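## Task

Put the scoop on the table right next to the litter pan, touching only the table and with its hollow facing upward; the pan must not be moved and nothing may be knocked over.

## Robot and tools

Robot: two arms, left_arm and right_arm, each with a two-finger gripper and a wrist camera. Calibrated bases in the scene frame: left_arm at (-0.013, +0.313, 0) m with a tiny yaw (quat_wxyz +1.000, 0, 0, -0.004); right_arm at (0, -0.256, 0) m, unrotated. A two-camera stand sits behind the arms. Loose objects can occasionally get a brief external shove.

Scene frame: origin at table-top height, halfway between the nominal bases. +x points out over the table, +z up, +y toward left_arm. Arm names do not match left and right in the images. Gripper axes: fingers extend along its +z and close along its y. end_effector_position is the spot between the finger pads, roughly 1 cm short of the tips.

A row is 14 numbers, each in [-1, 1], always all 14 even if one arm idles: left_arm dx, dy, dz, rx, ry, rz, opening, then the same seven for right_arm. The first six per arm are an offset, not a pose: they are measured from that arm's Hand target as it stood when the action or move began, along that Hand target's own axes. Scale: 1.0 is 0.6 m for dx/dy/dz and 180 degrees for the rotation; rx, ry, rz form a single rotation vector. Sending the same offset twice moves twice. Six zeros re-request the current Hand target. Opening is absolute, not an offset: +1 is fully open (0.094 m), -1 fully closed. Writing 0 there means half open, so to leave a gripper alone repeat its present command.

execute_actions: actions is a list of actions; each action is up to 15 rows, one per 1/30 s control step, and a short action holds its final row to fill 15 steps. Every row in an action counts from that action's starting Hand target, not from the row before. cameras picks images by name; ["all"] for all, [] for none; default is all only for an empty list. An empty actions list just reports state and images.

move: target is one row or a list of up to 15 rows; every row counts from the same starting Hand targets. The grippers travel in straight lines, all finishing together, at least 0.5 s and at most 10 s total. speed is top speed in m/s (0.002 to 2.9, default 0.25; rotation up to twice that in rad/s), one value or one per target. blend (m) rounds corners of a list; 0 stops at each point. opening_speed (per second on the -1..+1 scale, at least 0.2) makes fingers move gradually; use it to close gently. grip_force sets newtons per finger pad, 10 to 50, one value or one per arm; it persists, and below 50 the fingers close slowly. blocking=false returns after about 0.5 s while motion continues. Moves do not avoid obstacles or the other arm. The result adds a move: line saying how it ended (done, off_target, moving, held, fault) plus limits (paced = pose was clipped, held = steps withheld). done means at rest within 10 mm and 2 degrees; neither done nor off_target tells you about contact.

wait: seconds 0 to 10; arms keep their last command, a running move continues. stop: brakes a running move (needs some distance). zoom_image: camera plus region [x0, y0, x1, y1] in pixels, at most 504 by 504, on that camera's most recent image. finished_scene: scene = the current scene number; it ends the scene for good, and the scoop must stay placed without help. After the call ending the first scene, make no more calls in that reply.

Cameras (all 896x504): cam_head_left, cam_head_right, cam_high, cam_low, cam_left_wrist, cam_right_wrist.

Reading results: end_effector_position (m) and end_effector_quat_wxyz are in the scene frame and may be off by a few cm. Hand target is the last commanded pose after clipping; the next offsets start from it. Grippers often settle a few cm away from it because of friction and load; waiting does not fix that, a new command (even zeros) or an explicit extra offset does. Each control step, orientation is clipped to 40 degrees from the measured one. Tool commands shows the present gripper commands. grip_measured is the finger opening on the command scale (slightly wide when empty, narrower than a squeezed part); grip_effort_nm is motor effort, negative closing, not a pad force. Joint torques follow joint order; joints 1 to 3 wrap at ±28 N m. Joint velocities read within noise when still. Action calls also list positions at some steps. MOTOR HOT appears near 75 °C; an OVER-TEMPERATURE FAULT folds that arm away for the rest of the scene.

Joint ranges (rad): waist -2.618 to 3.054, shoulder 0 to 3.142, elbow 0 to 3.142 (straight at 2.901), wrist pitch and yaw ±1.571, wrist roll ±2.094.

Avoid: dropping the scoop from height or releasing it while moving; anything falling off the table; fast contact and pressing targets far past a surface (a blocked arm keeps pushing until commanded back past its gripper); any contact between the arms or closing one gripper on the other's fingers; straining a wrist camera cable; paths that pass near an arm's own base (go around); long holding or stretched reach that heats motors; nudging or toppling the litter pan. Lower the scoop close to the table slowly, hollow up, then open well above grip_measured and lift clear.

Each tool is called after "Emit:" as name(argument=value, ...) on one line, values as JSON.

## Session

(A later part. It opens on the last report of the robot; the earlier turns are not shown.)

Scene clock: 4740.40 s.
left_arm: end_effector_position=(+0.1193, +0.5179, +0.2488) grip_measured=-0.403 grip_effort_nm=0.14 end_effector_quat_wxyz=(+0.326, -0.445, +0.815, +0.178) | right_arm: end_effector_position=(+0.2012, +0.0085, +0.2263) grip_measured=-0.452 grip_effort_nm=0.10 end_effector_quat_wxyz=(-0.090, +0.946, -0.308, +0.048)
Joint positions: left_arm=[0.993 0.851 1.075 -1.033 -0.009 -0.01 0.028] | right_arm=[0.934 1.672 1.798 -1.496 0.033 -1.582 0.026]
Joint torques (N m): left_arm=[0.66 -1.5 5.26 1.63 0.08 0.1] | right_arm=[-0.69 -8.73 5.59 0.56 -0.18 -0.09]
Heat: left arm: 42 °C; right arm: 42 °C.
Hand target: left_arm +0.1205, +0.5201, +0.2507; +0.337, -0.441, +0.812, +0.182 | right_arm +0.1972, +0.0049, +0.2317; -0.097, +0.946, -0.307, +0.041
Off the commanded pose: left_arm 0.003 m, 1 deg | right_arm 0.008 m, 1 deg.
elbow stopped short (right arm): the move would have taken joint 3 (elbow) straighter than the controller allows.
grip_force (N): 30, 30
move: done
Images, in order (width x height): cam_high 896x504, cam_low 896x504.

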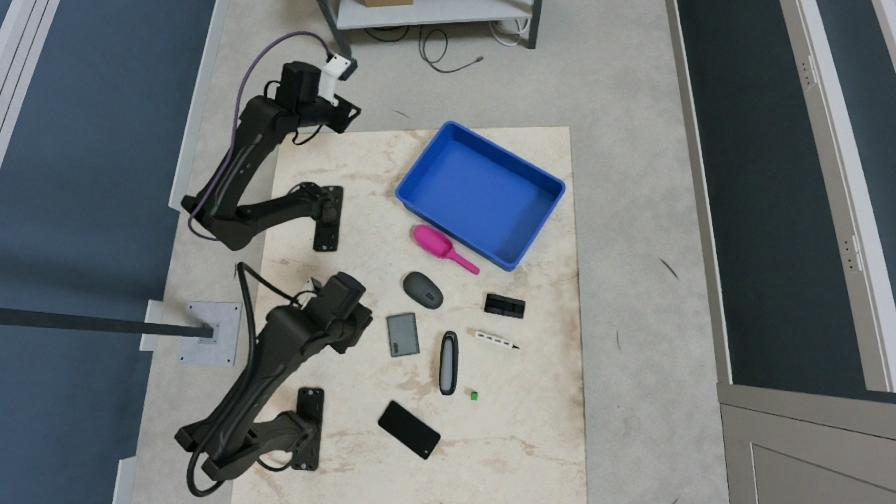

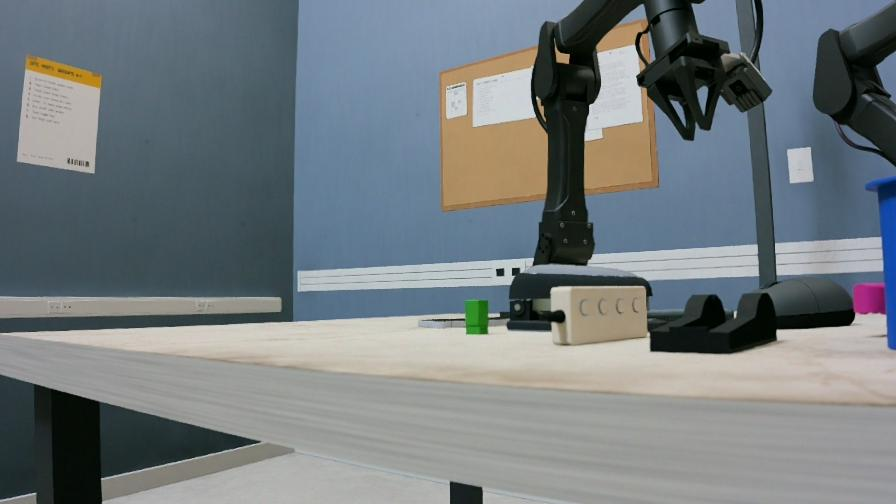

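Emit:
zoom_image(camera="cam_low", region=[520, 0, 820, 170])

Scaled by 1.680.

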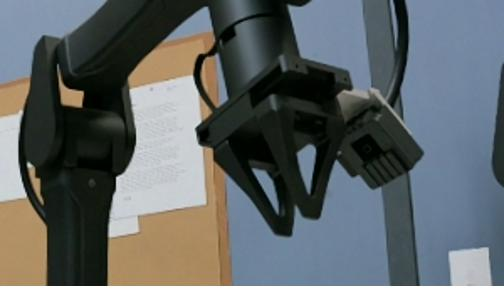

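Emit:
zoom_image(camera="cam_low", region=[620, 10, 790, 160])

Scaled by 2.965.

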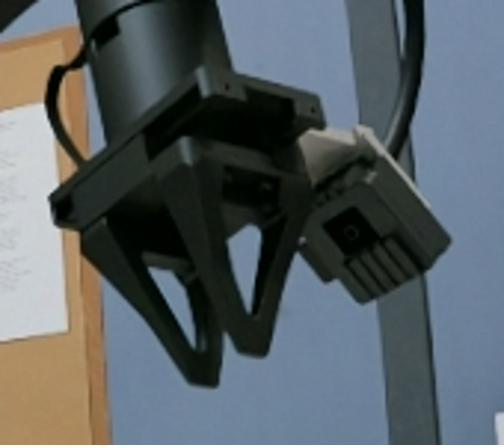

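Emit:
zoom_image(camera="cam_high", region=[400, 190, 500, 290])

Scaled by 5.040.

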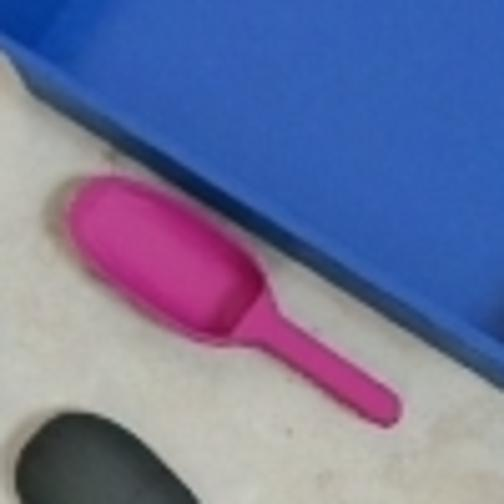

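Emit:
move(target=[0,0,0,0,0,0,-0.4,-0.0413,-0.3097,0.272,0,0,0,-0.45], speed=0.25, cameras=["cam_right_wrist"])

Scene clock: 5261.57 s.
left_arm: end_effector_position=(+0.1193, +0.5179, +0.2488) grip_measured=-0.403 grip_effort_nm=0.14 end_effector_quat_wxyz=(+0.326, -0.445, +0.815, +0.178) | right_arm: end_effector_position=(+0.3090, +0.1888, +0.1161) grip_measured=-0.452 grip_effort_nm=0.11 end_effector_quat_wxyz=(-0.120, +0.944, -0.304, +0.052)
Joint positions: left_arm=[0.993 0.851 1.075 -1.033 -0.009 -0.01 0.028] | right_arm=[0.972 2.629 2.841 -1.522 0.032 -1.55 0.026]
Joint torques (N m): left_arm=[0.58 -1.5 5.22 1.6 0.09 0.11] | right_arm=[0.65 -11.74 7.75 0.68 -0.04 0.09]
Heat: left arm: 43 °C; right arm: 40 °C.
Hand target: left_arm +0.1205, +0.5201, +0.2507; +0.337, -0.441, +0.812, +0.182 | right_arm +0.3057, +0.1926, +0.1103; -0.097, +0.946, -0.307, +0.041
Off the commanded pose: left_arm 0.003 m, 1 deg | right_arm 0.008 m, 3 deg.
elbow stopped short (right arm): the move would have taken joint 3 (elbow) straighter than the controller allows.
grip_force (N): 30, 30
move: off_target (right_arm)
Images, in order (width x height): cam_right_wrist 896x504.

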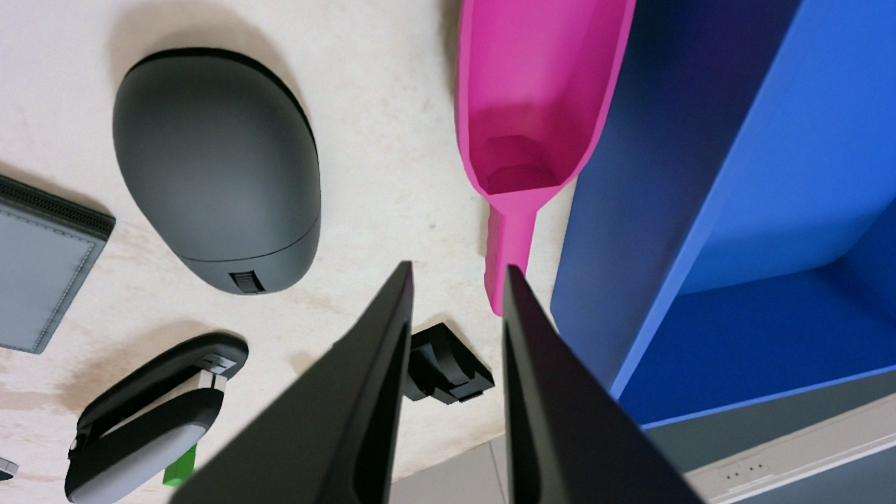

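Emit:
move(target=[0,0,0,0,0,0,-0.4,0.0007,-0.0043,0.114,0,0,0,-0.45], speed=0.1, cameras=["cam_right_wrist"])

Scene clock: 5271.20 s.
left_arm: end_effector_position=(+0.1193, +0.5179, +0.2488) grip_measured=-0.403 grip_effort_nm=0.14 end_effector_quat_wxyz=(+0.326, -0.445, +0.815, +0.178) | right_arm: end_effector_position=(+0.3157, +0.1988, +0.0461) grip_measured=-0.452 grip_effort_nm=0.11 end_effector_quat_wxyz=(-0.089, +0.947, -0.305, +0.043)
Joint positions: left_arm=[0.993 0.851 1.075 -1.033 -0.009 -0.01 0.028] | right_arm=[0.972 2.731 2.763 -1.407 0.032 -1.55 0.026]
Joint torques (N m): left_arm=[0.69 -1.46 5.26 1.61 0.07 0.09] | right_arm=[0.21 -12.78 8.17 0.76 -0.07 0.05]
Heat: left arm: 43 °C; right arm: 40 °C.
Hand target: left_arm +0.1205, +0.5201, +0.2507; +0.337, -0.441, +0.812, +0.182 | right_arm +0.3169, +0.2052, +0.0438; -0.097, +0.946, -0.307, +0.041
Off the commanded pose: left_arm 0.003 m, 1 deg | right_arm 0.007 m, 1 deg.
grip_force (N): 30, 30
move: done
Images, in order (width x height): cam_right_wrist 896x504.

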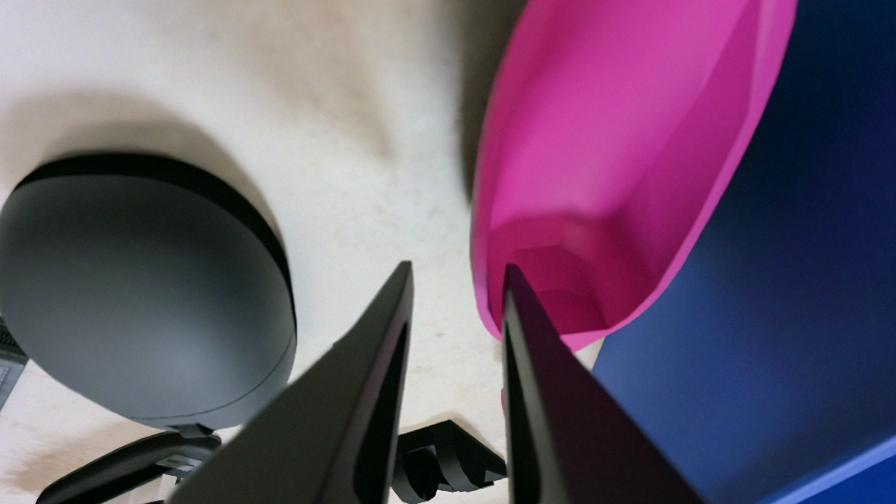

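Emit:
move(target=[[0,0,0,0,0,0,-0.4,-0.0005,-0.0057,0.0217,0,0,0,-0.45],[0,0,0,0,0,0,-0.4,-0.0005,-0.0057,0.0217,0,0,0,-1]], speed=0.06, opening_speed=0.5, grip_force=30, cameras=["cam_right_wrist"])

Scene clock: 5280.77 s.
left_arm: end_effector_position=(+0.1193, +0.5179, +0.2488) grip_measured=-0.403 grip_effort_nm=0.14 end_effector_quat_wxyz=(+0.326, -0.445, +0.815, +0.178) | right_arm: end_effector_position=(+0.3208, +0.2061, +0.0373) grip_measured=-0.897 grip_effort_nm=-0.62 end_effector_quat_wxyz=(-0.098, +0.946, -0.305, +0.046)
Joint positions: left_arm=[0.993 0.851 1.075 -1.033 -0.009 -0.01 0.028] | right_arm=[0.972 2.775 2.811 -1.392 0.033 -1.549 0.005]
Joint torques (N m): left_arm=[0.62 -1.48 5.29 1.6 0.08 0.1] | right_arm=[0.2 -12.45 8.55 0.67 -0.08 0.05]
Heat: left arm: 43 °C; right arm: 41 °C.
Hand target: left_arm +0.1205, +0.5201, +0.2507; +0.337, -0.441, +0.812, +0.182 | right_arm +0.3204, +0.2102, +0.0320; -0.097, +0.946, -0.307, +0.041
Off the commanded pose: left_arm 0.003 m, 1 deg | right_arm 0.007 m, 1 deg.
grip_force (N): 30, 30
move: done
Images, in order (width x height): cam_right_wrist 896x504.

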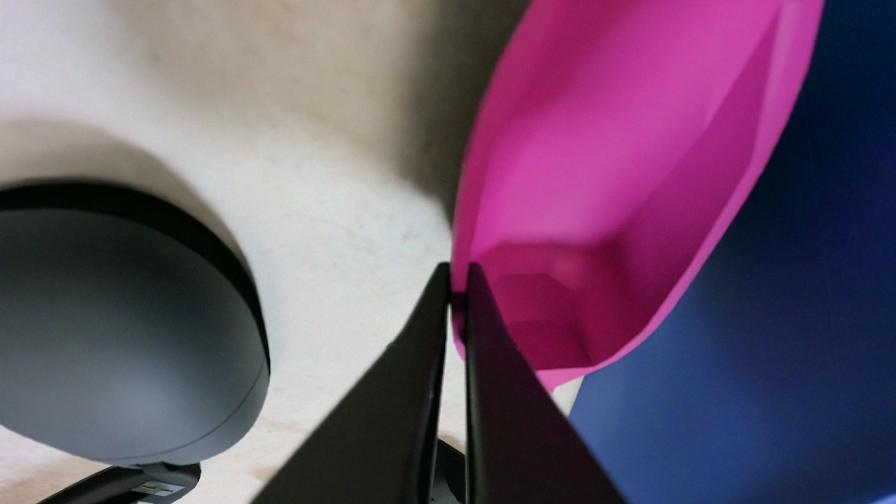

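Emit:
move(target=[[0,0,0,0,0,0,-0.4,0.0025,0.0292,-0.1427,0,0,0,-1],[0,0,0,0,0,0,-0.4,-0.0535,0.17,-0.1907,-0.0051,0.0594,0.2782,-1],[0,0,0,0,0,0,-0.4,-0.1318,0.286,-0.2168,-0.0102,0.1188,0.557,-1],[0,0,0,0,0,0,-0.4,-0.1812,0.2578,-0.2255,-0.132,-0.4121,0.7759,-1]], speed=[0.15,0.3,0.3,0.3], blend=[0.02,0.03,0.03,0], cameras=["cam_right_wrist","cam_high"])

Scene clock: 5308.37 s.
left_arm: end_effector_position=(+0.1193, +0.5179, +0.2488) grip_measured=-0.403 grip_effort_nm=0.14 end_effector_quat_wxyz=(+0.326, -0.445, +0.815, +0.178) | right_arm: end_effector_position=(+0.1242, +0.1245, +0.1220) grip_measured=-0.898 grip_effort_nm=-0.66 end_effector_quat_wxyz=(+0.044, +0.072, +0.838, +0.539)
Joint positions: left_arm=[0.993 0.851 1.075 -1.033 -0.009 -0.01 0.028] | right_arm=[1.148 1.395 0.511 0.442 -0.233 1.467 0.005]
Joint torques (N m): left_arm=[0.68 -1.5 5.2 1.61 0.07 0.11] | right_arm=[0.8 -4.33 6.63 2.29 0.1 -0.11]
Heat: left arm: 43 °C; right arm: 40 °C.
Hand target: left_arm +0.1205, +0.5201, +0.2507; +0.337, -0.441, +0.812, +0.182 | right_arm +0.1255, +0.1301, +0.1302; +0.054, +0.066, +0.829, +0.553
Off the commanded pose: left_arm 0.003 m, 1 deg | right_arm 0.010 m, 2 deg.
grip_force (N): 30, 30
move: done
Images, in order (width x height): cam_high 896x504, cam_right_wrist 896x504.

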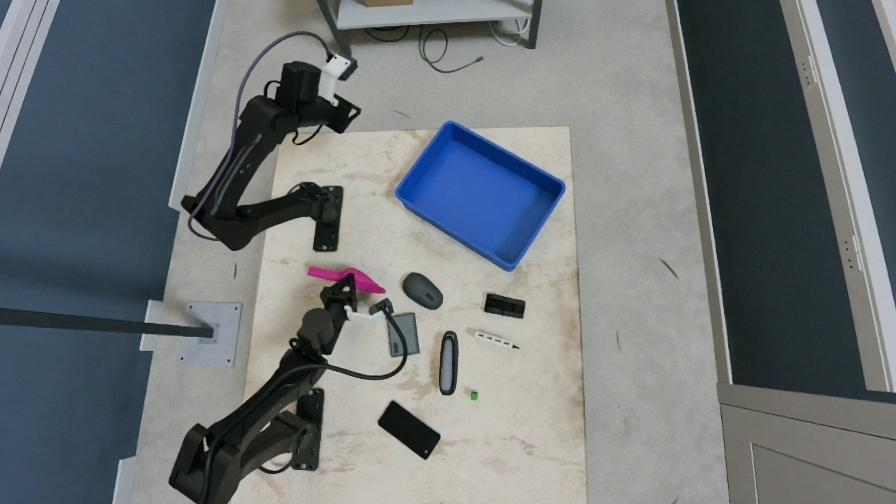

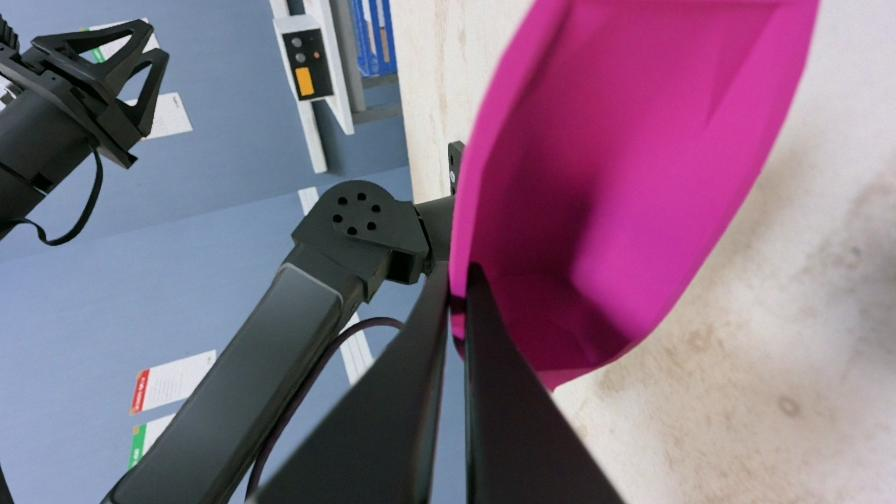

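Emit:
move(target=[0,0,0,0,0,0,-0.4,-0.0037,-0.1017,0.06,0,0,0,-1], speed=0.07, cameras=["cam_right_wrist","cam_high"])

Scene clock: 5319.10 s.
left_arm: end_effector_position=(+0.1193, +0.5179, +0.2488) grip_measured=-0.403 grip_effort_nm=0.14 end_effector_quat_wxyz=(+0.326, -0.445, +0.815, +0.178) | right_arm: end_effector_position=(+0.1303, +0.1381, +0.0591) grip_measured=-0.898 grip_effort_nm=-0.66 end_effector_quat_wxyz=(+0.046, +0.070, +0.833, +0.547)
Joint positions: left_arm=[0.993 0.851 1.075 -1.033 -0.009 -0.01 0.028] | right_arm=[1.148 1.737 0.443 0.873 -0.233 1.468 0.005]
Joint torques (N m): left_arm=[0.69 -1.5 5.22 1.62 0.08 0.1] | right_arm=[0.47 -5.3 4.11 2.21 0.07 -0.11]
Heat: left arm: 43 °C; right arm: 40 °C.
Hand target: left_arm +0.1205, +0.5201, +0.2507; +0.337, -0.441, +0.812, +0.182 | right_arm +0.1304, +0.1393, +0.0600; +0.054, +0.066, +0.829, +0.553
Off the commanded pose: left_arm 0.003 m, 1 deg | right_arm 0.002 m, 1 deg.
grip_force (N): 30, 30
move: done
Images, in order (width x height): cam_high 896x504, cam_right_wrist 896x504.

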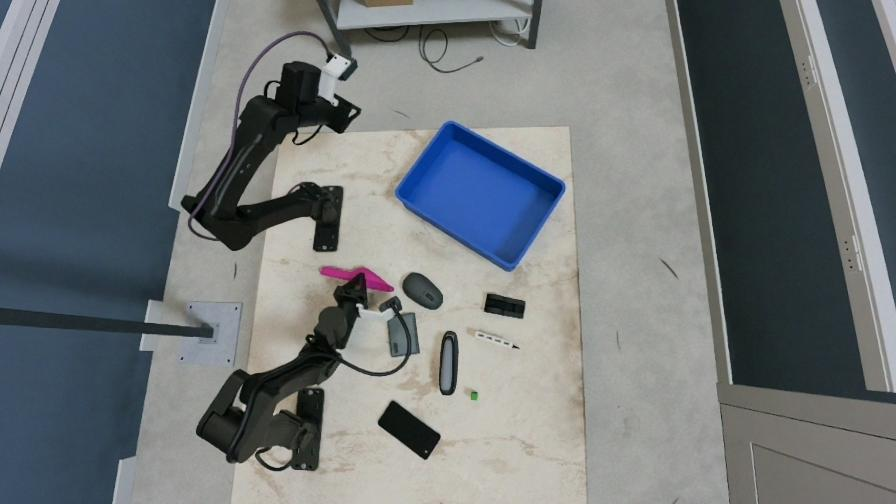

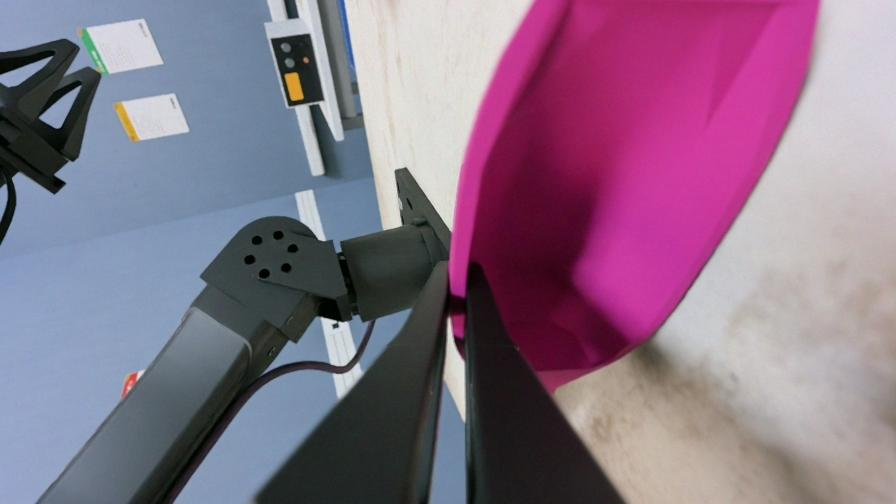

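Emit:
move(target=[[0,0,0,0,0,0,-0.4,0,-0.0093,0.0037,0,0,0,-1],[0,0,0,0,0,0,-0.4,0,-0.0093,0.0037,0,0,0,-0.4],[0,0,0,0,0,0,-0.4,0,-0.0093,-0.15,0,0,0,-0.4],[0,0,0,0,0,0,-0.4,-0.024,0.139,-0.3055,0,0,0,-0.4]], speed=[0.05,0.05,0.07,0.2], blend=[0,0,0.02,0], opening_speed=0.25, cameras=["cam_high"])

Scene clock: 5334.83 s.
left_arm: end_effector_position=(+0.1193, +0.5179, +0.2488) grip_measured=-0.403 grip_effort_nm=0.14 end_effector_quat_wxyz=(+0.326, -0.445, +0.815, +0.178) | right_arm: end_effector_position=(+0.1157, -0.0008, +0.1892) grip_measured=-0.402 grip_effort_nm=0.08 end_effector_quat_wxyz=(+0.038, +0.081, +0.838, +0.538)
Joint positions: left_arm=[0.993 0.851 1.075 -1.033 -0.009 -0.01 0.028] | right_arm=[0.802 0.684 0.497 -0.322 -0.541 1.318 0.028]
Joint torques (N m): left_arm=[0.7 -1.46 5.23 1.6 0.08 0.08] | right_arm=[-0.7 -0.32 10.18 1.8 -0.21 -0.22]
Heat: left arm: 43 °C; right arm: 40 °C.
Hand target: left_arm +0.1205, +0.5201, +0.2507; +0.337, -0.441, +0.812, +0.182 | right_arm +0.1192, +0.0018, +0.2074; +0.054, +0.066, +0.829, +0.553
Off the commanded pose: left_arm 0.003 m, 1 deg | right_arm 0.019 m, 3 deg.
grip_force (N): 30, 30
move: off_target (right_arm)
Images, in order (width x height): cam_high 896x504.

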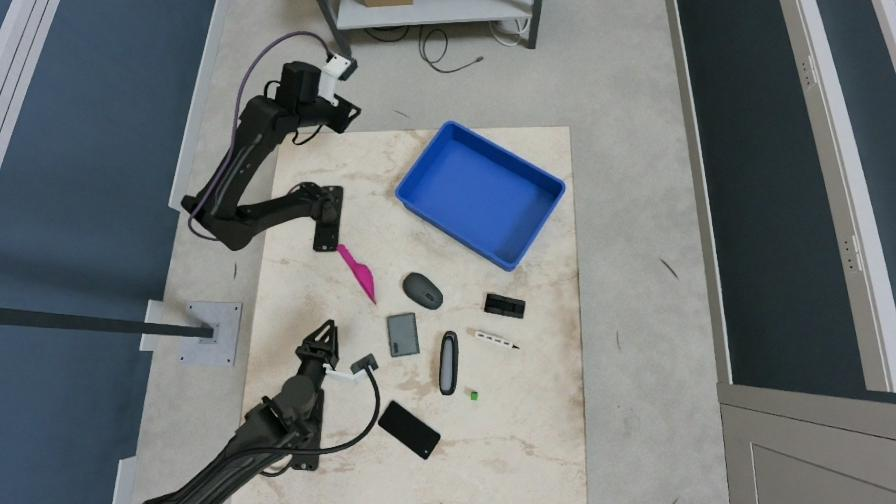

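Emit:
execute_actions(actions=[])

Emit:
zoom_image(camera="cam_high", region=[235, 120, 415, 310])

Emit:
zoom_image(camera="cam_high", region=[300, 220, 420, 320])

Scene clock: 5399.83 s.
left_arm: end_effector_position=(+0.1193, +0.5179, +0.2488) grip_measured=-0.403 grip_effort_nm=0.14 end_effector_quat_wxyz=(+0.326, -0.445, +0.815, +0.178) | right_arm: end_effector_position=(+0.1156, -0.0008, +0.1891) grip_measured=-0.402 grip_effort_nm=0.08 end_effector_quat_wxyz=(+0.037, +0.081, +0.838, +0.538)
Joint positions: left_arm=[0.993 0.851 1.075 -1.033 -0.009 -0.01 0.028] | right_arm=[0.802 0.684 0.497 -0.322 -0.541 1.318 0.028]
Joint velocities: within noise
Joint torques (N m): left_arm=[0.62 -1.43 5.3 1.61 0.08 0.1] | right_arm=[-0.64 -0.32 10.15 1.81 -0.22 -0.22]
Heat: left arm: 43 °C; right arm: 44 °C.
Hand target: left_arm +0.1205, +0.5201, +0.2507; +0.337, -0.441, +0.812, +0.182 | right_arm +0.1192, +0.0018, +0.2075; +0.054, +0.066, +0.829, +0.553
Tool commands: left_gripper/opening=-0.4 right_gripper/opening=-0.4
Off the commanded pose: left_arm 0.003 m, 1 deg | right_arm 0.019 m, 3 deg.
grip_force (N): 30, 30

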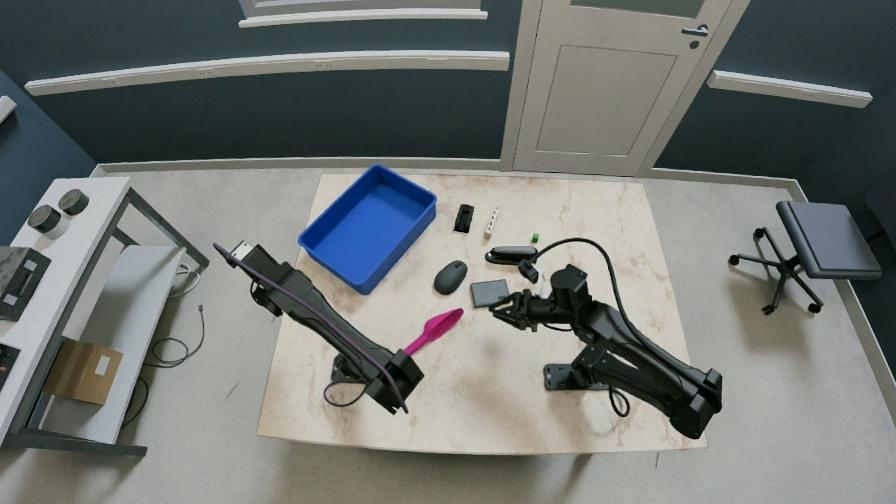

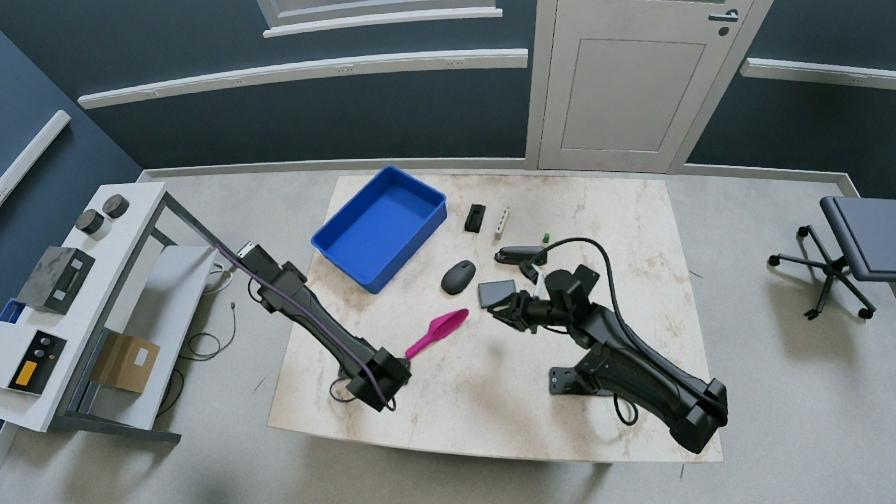

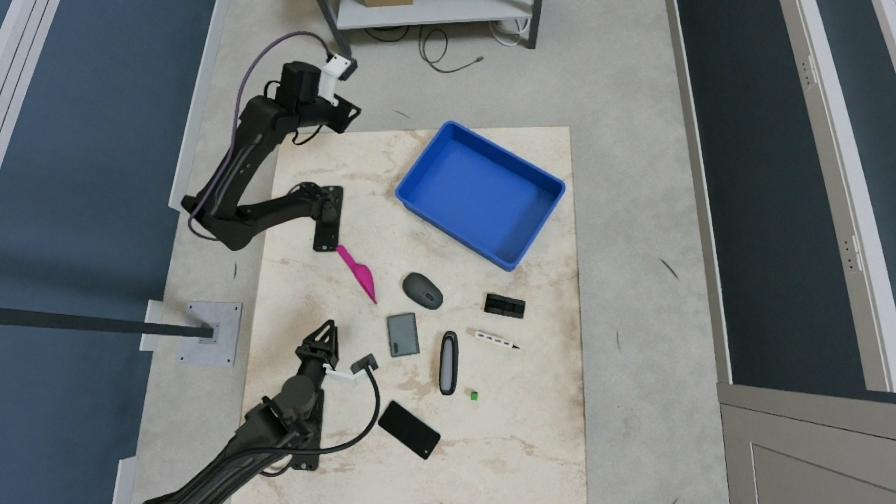

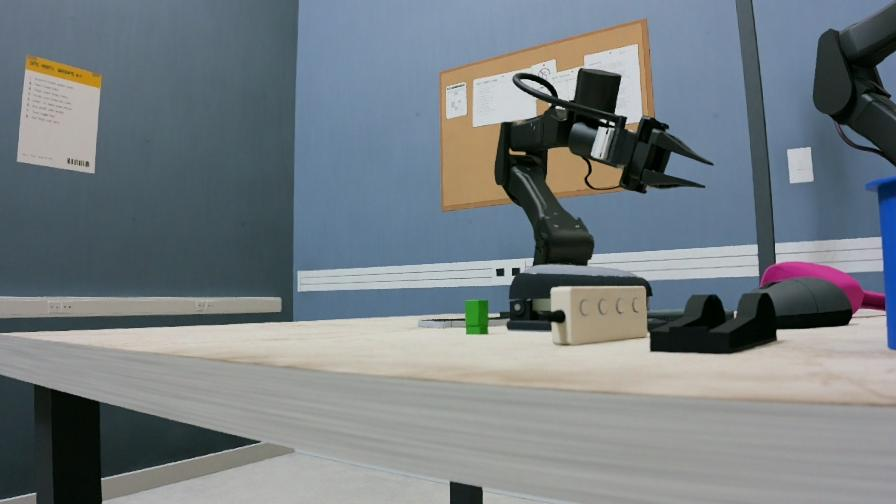

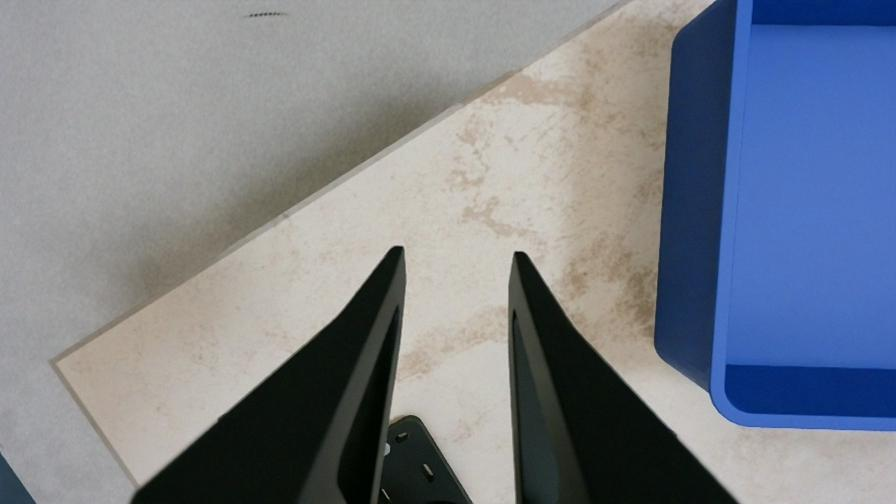

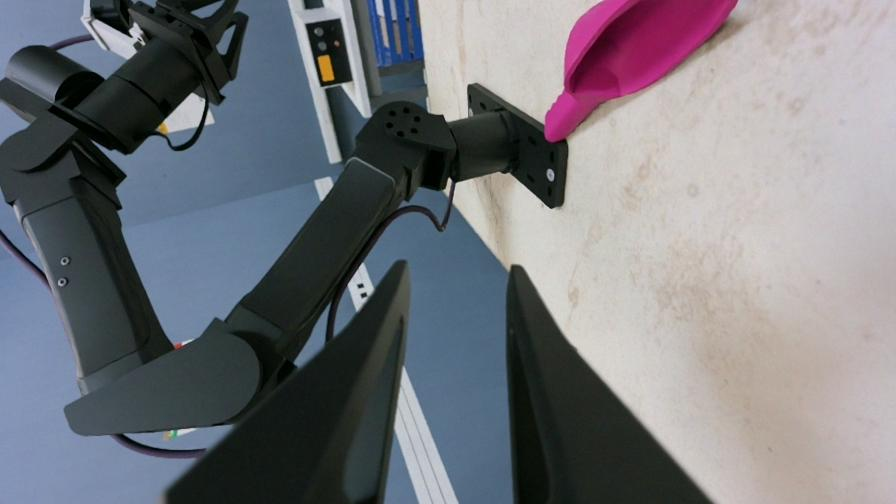

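Scaled by 2.653.

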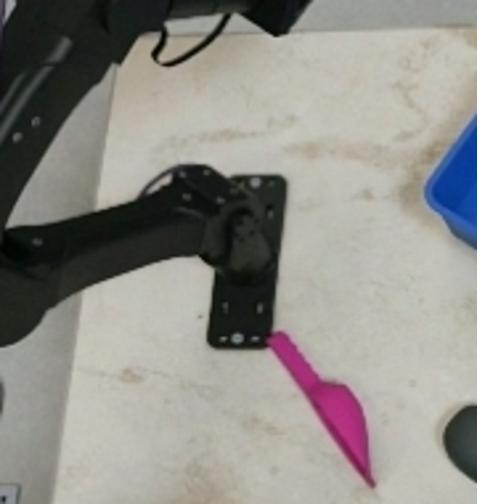

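Scaled by 4.200.

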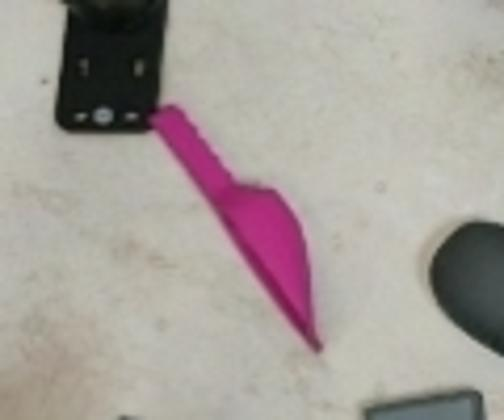

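Emit:
zoom_image(camera="cam_right_wrist", region=[440, 0, 760, 220])

Emit:
zoom_image(camera="cam_head_left", region=[320, 280, 520, 420])

Emit:
zoom_image(camera="cam_head_right", region=[340, 280, 540, 420])

Scaled by 1.575.

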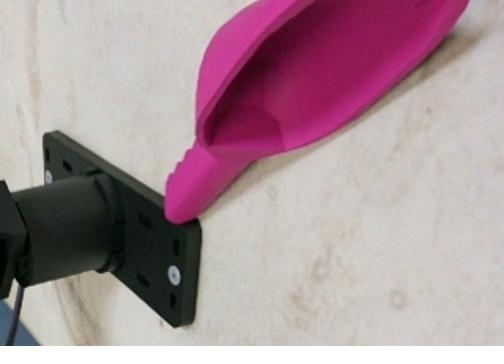

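Scaled by 2.520.

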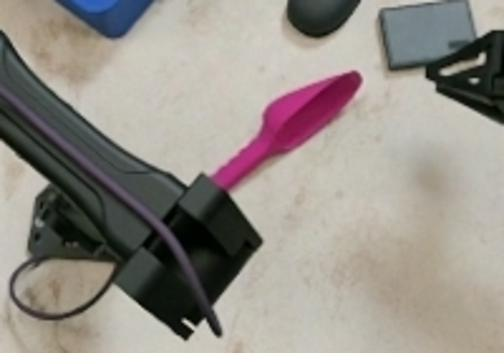

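Scaled by 2.520.

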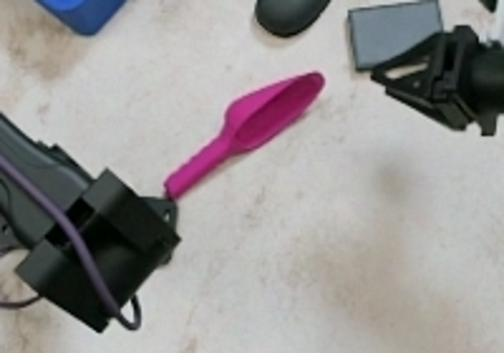

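Emit:
zoom_image(camera="cam_high", region=[325, 240, 395, 310])

Scaled by 7.200.

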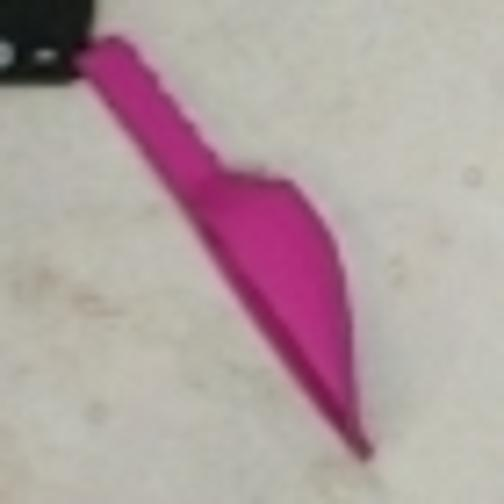

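Emit:
move(target=[0,0,0,0,0,0,-0.4,-0.205,-0.0872,-0.3872,0.3333,-0.1836,-0.1871,-0.4], speed=0.3, cameras=["cam_high"])

Scene clock: 5547.57 s.
left_arm: end_effector_position=(+0.1193, +0.5179, +0.2488) grip_measured=-0.403 grip_effort_nm=0.14 end_effector_quat_wxyz=(+0.326, -0.445, +0.815, +0.178) | right_arm: end_effector_position=(+0.1962, -0.2499, +0.2406) grip_measured=-0.402 grip_effort_nm=0.08 end_effector_quat_wxyz=(+0.361, +0.000, +0.933, -0.002)
Joint positions: left_arm=[0.993 0.851 1.075 -1.033 -0.009 -0.01 0.028] | right_arm=[0.071 0.695 1.035 -1.174 0.052 0.052 0.028]
Joint torques (N m): left_arm=[0.7 -1.48 5.3 1.6 0.07 0.09] | right_arm=[-0.83 -0.06 6.42 1.82 -0.03 -0.11]
Heat: left arm: 43 °C; right arm: 45 °C.
Hand target: left_arm +0.1205, +0.5201, +0.2507; +0.337, -0.441, +0.812, +0.182 | right_arm +0.2002, -0.2501, +0.2500; +0.383, +0.000, +0.924, +0.000
Off the commanded pose: left_arm 0.003 m, 1 deg | right_arm 0.010 m, 3 deg.
grip_force (N): 30, 30
move: off_target (right_arm)
Images, in order (width x height): cam_high 896x504.

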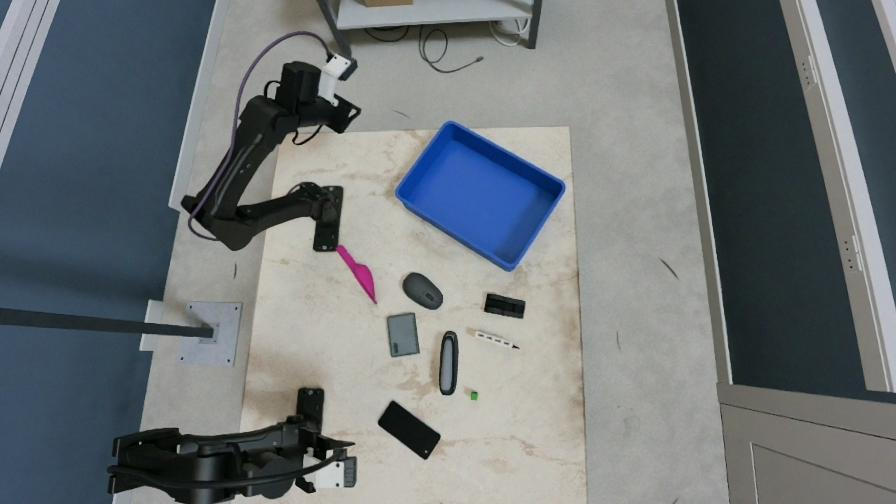

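Emit:
move(target=[0,0,0,0,0,0,-0.4,0.3234,0.5593,0.0066,-0.0447,-0.2472,-0.5948,-0.15], speed=0.35, cameras=["cam_right_wrist", "cam_high"])

Scene clock: 5560.03 s.
left_arm: end_effector_position=(+0.1193, +0.5179, +0.2488) grip_measured=-0.403 grip_effort_nm=0.14 end_effector_quat_wxyz=(+0.326, -0.445, +0.815, +0.178) | right_arm: end_effector_position=(+0.0633, +0.0833, +0.1065) grip_measured=-0.152 grip_effort_nm=0.10 end_effector_quat_wxyz=(-0.493, +0.754, -0.354, +0.250)
Joint positions: left_arm=[0.993 0.851 1.075 -1.033 -0.009 -0.01 0.028] | right_arm=[1.845 1.49 0.597 0.055 1.022 -0.844 0.04]
Joint torques (N m): left_arm=[0.64 -1.47 5.23 1.59 0.09 0.09] | right_arm=[-0.75 -5.41 5.59 1.58 0.43 0.03]
Heat: left arm: 43 °C; right arm: 43 °C.
Hand target: left_arm +0.1205, +0.5201, +0.2507; +0.337, -0.441, +0.812, +0.182 | right_arm +0.0657, +0.0854, +0.1100; -0.502, +0.745, -0.364, +0.245
Off the commanded pose: left_arm 0.003 m, 1 deg | right_arm 0.005 m, 2 deg.
grip_force (N): 30, 30
move: done
Images, in order (width x height): cam_high 896x504, cam_right_wrist 896x504.

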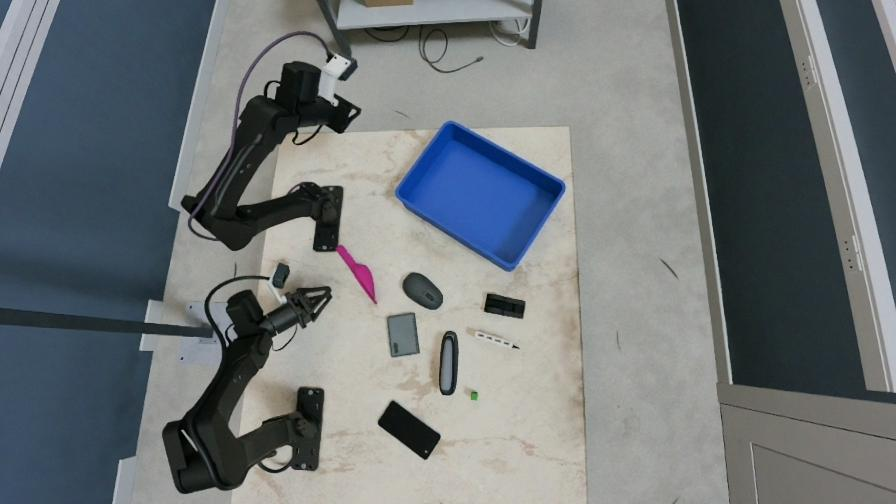

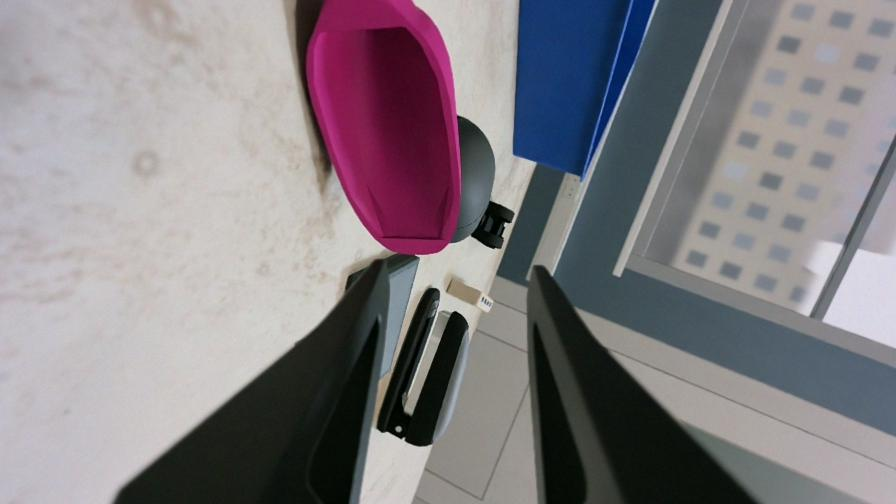

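Emit:
move(target=[[0,0,0,0,0,0,-0.4,0,0.006,0.1815,0,0,0,-0.15],[0,0,0,0,0,0,-0.4,0,0.006,0.1815,0,0,0,-1]], speed=0.15, opening_speed=0.5, grip_force=30)

Scene clock: 5572.30 s.
left_arm: end_effector_position=(+0.1193, +0.5179, +0.2488) grip_measured=-0.403 grip_effort_nm=0.14 end_effector_quat_wxyz=(+0.326, -0.445, +0.815, +0.178) | right_arm: end_effector_position=(+0.1418, +0.1365, +0.0589) grip_measured=-0.872 grip_effort_nm=-0.64 end_effector_quat_wxyz=(-0.487, +0.757, -0.355, +0.252)
Joint positions: left_arm=[0.993 0.851 1.075 -1.033 -0.009 -0.01 0.028] | right_arm=[1.531 1.821 0.637 0.588 0.782 -1.164 0.006]
Joint torques (N m): left_arm=[0.64 -1.5 5.34 1.6 0.06 0.09] | right_arm=[-0.5 -6.04 7.05 1.89 0.23 0.03]
Heat: left arm: 43 °C; right arm: 43 °C.
Hand target: left_arm +0.1205, +0.5201, +0.2507; +0.337, -0.441, +0.812, +0.182 | right_arm +0.1442, +0.1468, +0.0658; -0.503, +0.745, -0.364, +0.245
Off the commanded pose: left_arm 0.003 m, 1 deg | right_arm 0.013 m, 3 deg.
grip_force (N): 30, 30
move: off_target (right_arm); target 2's new opening was sent with right_arm's hand 0.013 m and 3 deg from that target

Emit:
move(target=[[0,0,0,0,0,0,-0.4,0,-0.0896,-0.0363,0,0,0,-1],[0,0,0,0,0,0,-0.4,0.0407,-0.1169,0.0311,-0.4078,0.1536,0.2893,-1],[0,0,0,0,0,0,-0.4,0.0815,-0.1442,0.0986,-0.2939,0.3017,0.568,-1],[0,0,0,0,0,0,-0.4,0.1222,-0.1575,0.1715,-0.0844,0.4347,0.8185,-1]], speed=[0.2,0.4,0.4,0.4], blend=[0.02,0.03,0.03,0], cameras=["cam_high", "cam_right_wrist"])

Scene clock: 5609.53 s.
left_arm: end_effector_position=(+0.1193, +0.5179, +0.2488) grip_measured=-0.403 grip_effort_nm=0.14 end_effector_quat_wxyz=(+0.326, -0.445, +0.815, +0.178) | right_arm: end_effector_position=(+0.2848, +0.1693, +0.1153) grip_measured=-0.873 grip_effort_nm=-0.66 end_effector_quat_wxyz=(+0.023, +0.299, +0.949, +0.100)
Joint positions: left_arm=[0.993 0.851 1.075 -1.033 -0.009 -0.01 0.028] | right_arm=[0.974 2.415 2.443 -1.393 -0.013 1.585 0.006]
Joint torques (N m): left_arm=[0.62 -1.51 5.23 1.61 0.06 0.08] | right_arm=[-0.58 -11.23 8.76 0.61 0.21 0.03]
Heat: left arm: 42 °C; right arm: 43 °C.
Hand target: left_arm +0.1205, +0.5201, +0.2507; +0.337, -0.441, +0.812, +0.182 | right_arm +0.2924, +0.1694, +0.1145; +0.033, +0.305, +0.947, +0.099
Off the commanded pose: left_arm 0.003 m, 1 deg | right_arm 0.008 m, 1 deg.
grip_force (N): 30, 30
move: done
Images, in order (width x height): cam_high 896x504, cam_right_wrist 896x504.

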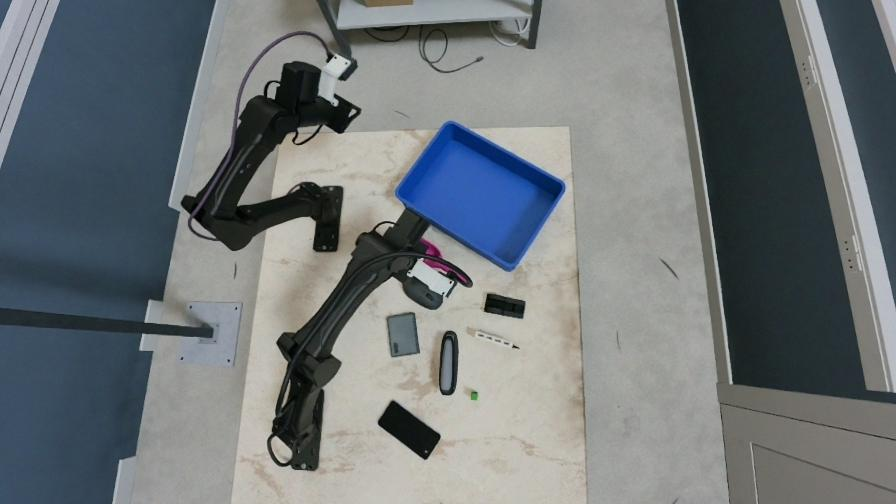

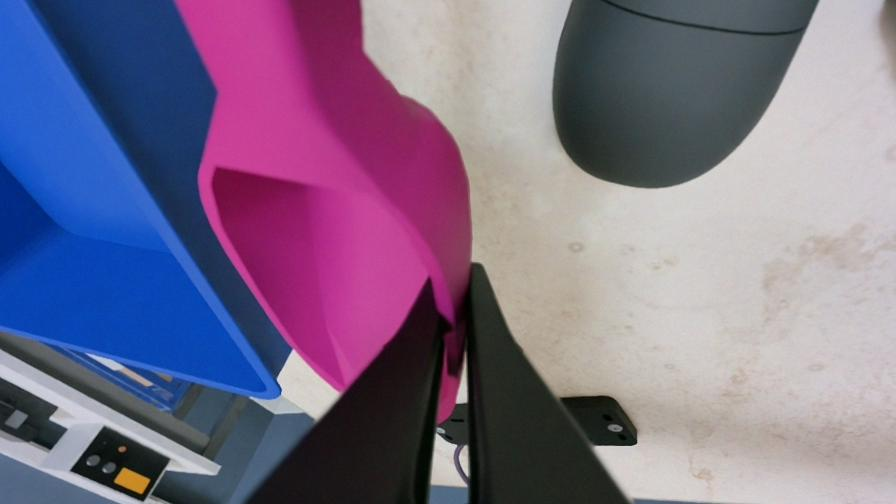

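Emit:
wait(seconds=0, cameras=["cam_head_left", "cam_head_right", "cam_low"])

Emit:
zoom_image(camera="cam_head_left", region=[320, 200, 520, 340])

Emit:
zoom_image(camera="cam_head_right", region=[320, 200, 520, 340])

Emit:
zoom_image(camera="cam_low", region=[700, 150, 896, 380])

Scene clock: 5618.10 s.
left_arm: end_effector_position=(+0.1193, +0.5179, +0.2488) grip_measured=-0.403 grip_effort_nm=0.14 end_effector_quat_wxyz=(+0.326, -0.445, +0.815, +0.178) | right_arm: end_effector_position=(+0.2847, +0.1692, +0.1153) grip_measured=-0.873 grip_effort_nm=-0.66 end_effector_quat_wxyz=(+0.023, +0.299, +0.949, +0.100)
Joint positions: left_arm=[0.993 0.851 1.075 -1.033 -0.009 -0.01 0.028] | right_arm=[0.974 2.415 2.443 -1.393 -0.013 1.585 0.006]
Joint torques (N m): left_arm=[0.66 -1.44 5.34 1.61 0.07 0.09] | right_arm=[-0.54 -11.26 8.76 0.6 0.22 0.06]
Heat: left arm: 42 °C; right arm: 43 °C.
Hand target: left_arm +0.1205, +0.5201, +0.2507; +0.337, -0.441, +0.812, +0.182 | right_arm +0.2924, +0.1694, +0.1145; +0.033, +0.305, +0.947, +0.099
Tool commands: left_gripper/opening=-0.4 right_gripper/opening=-1.0
Off the commanded pose: left_arm 0.003 m, 1 deg | right_arm 0.008 m, 1 deg.
grip_force (N): 30, 30
Images, in order (width x height): cam_head_left 896x504, cam_head_right 896x504, cam_low 896x504.

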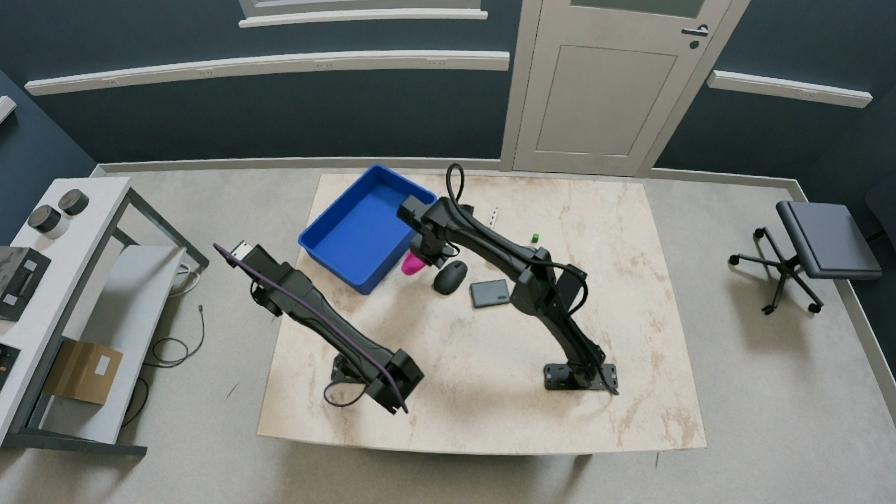

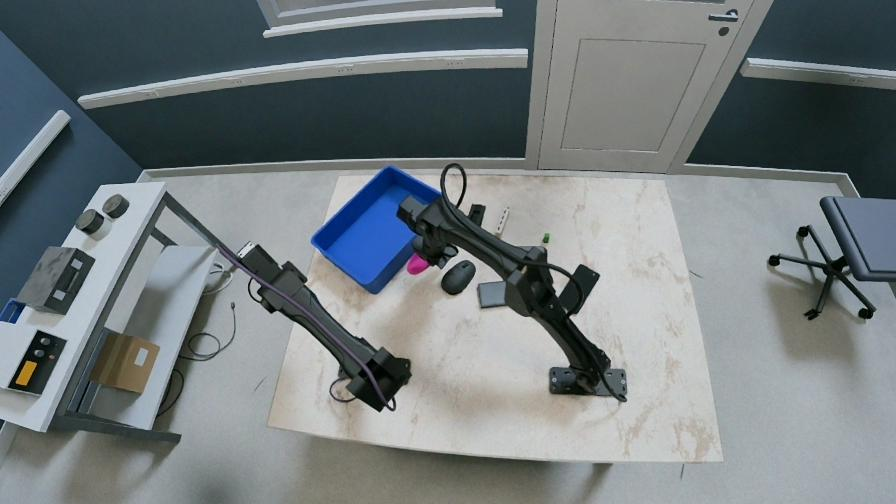

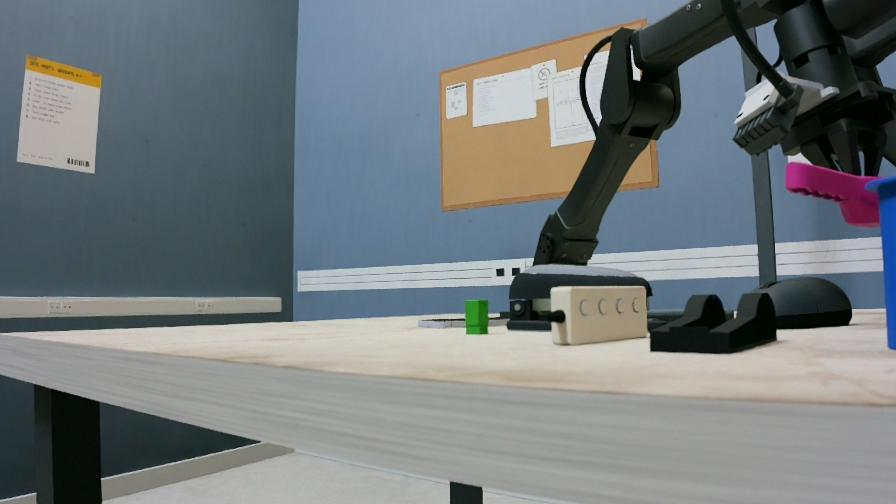

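Scaled by 2.520.

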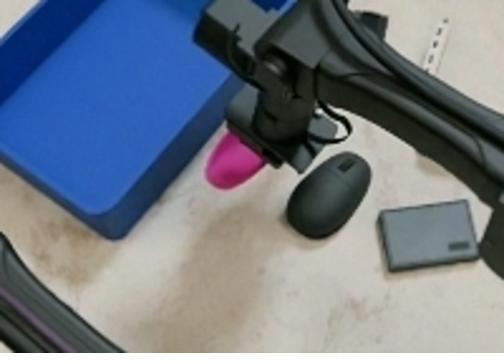

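Scaled by 2.520.

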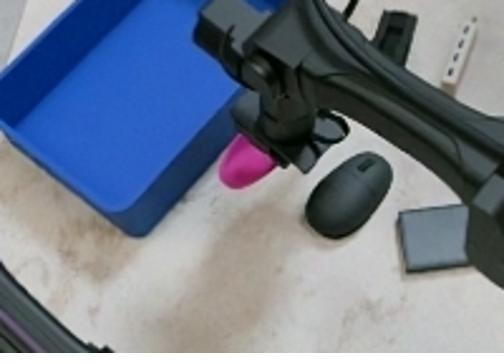

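Scaled by 2.191.

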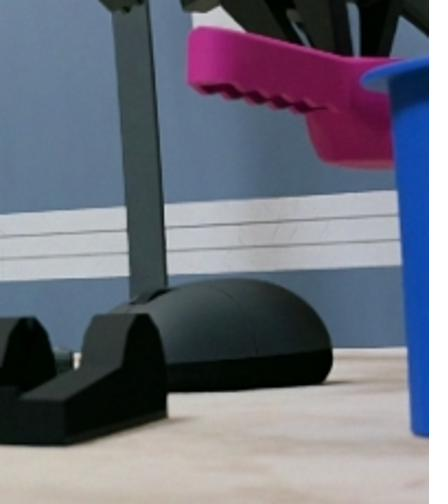

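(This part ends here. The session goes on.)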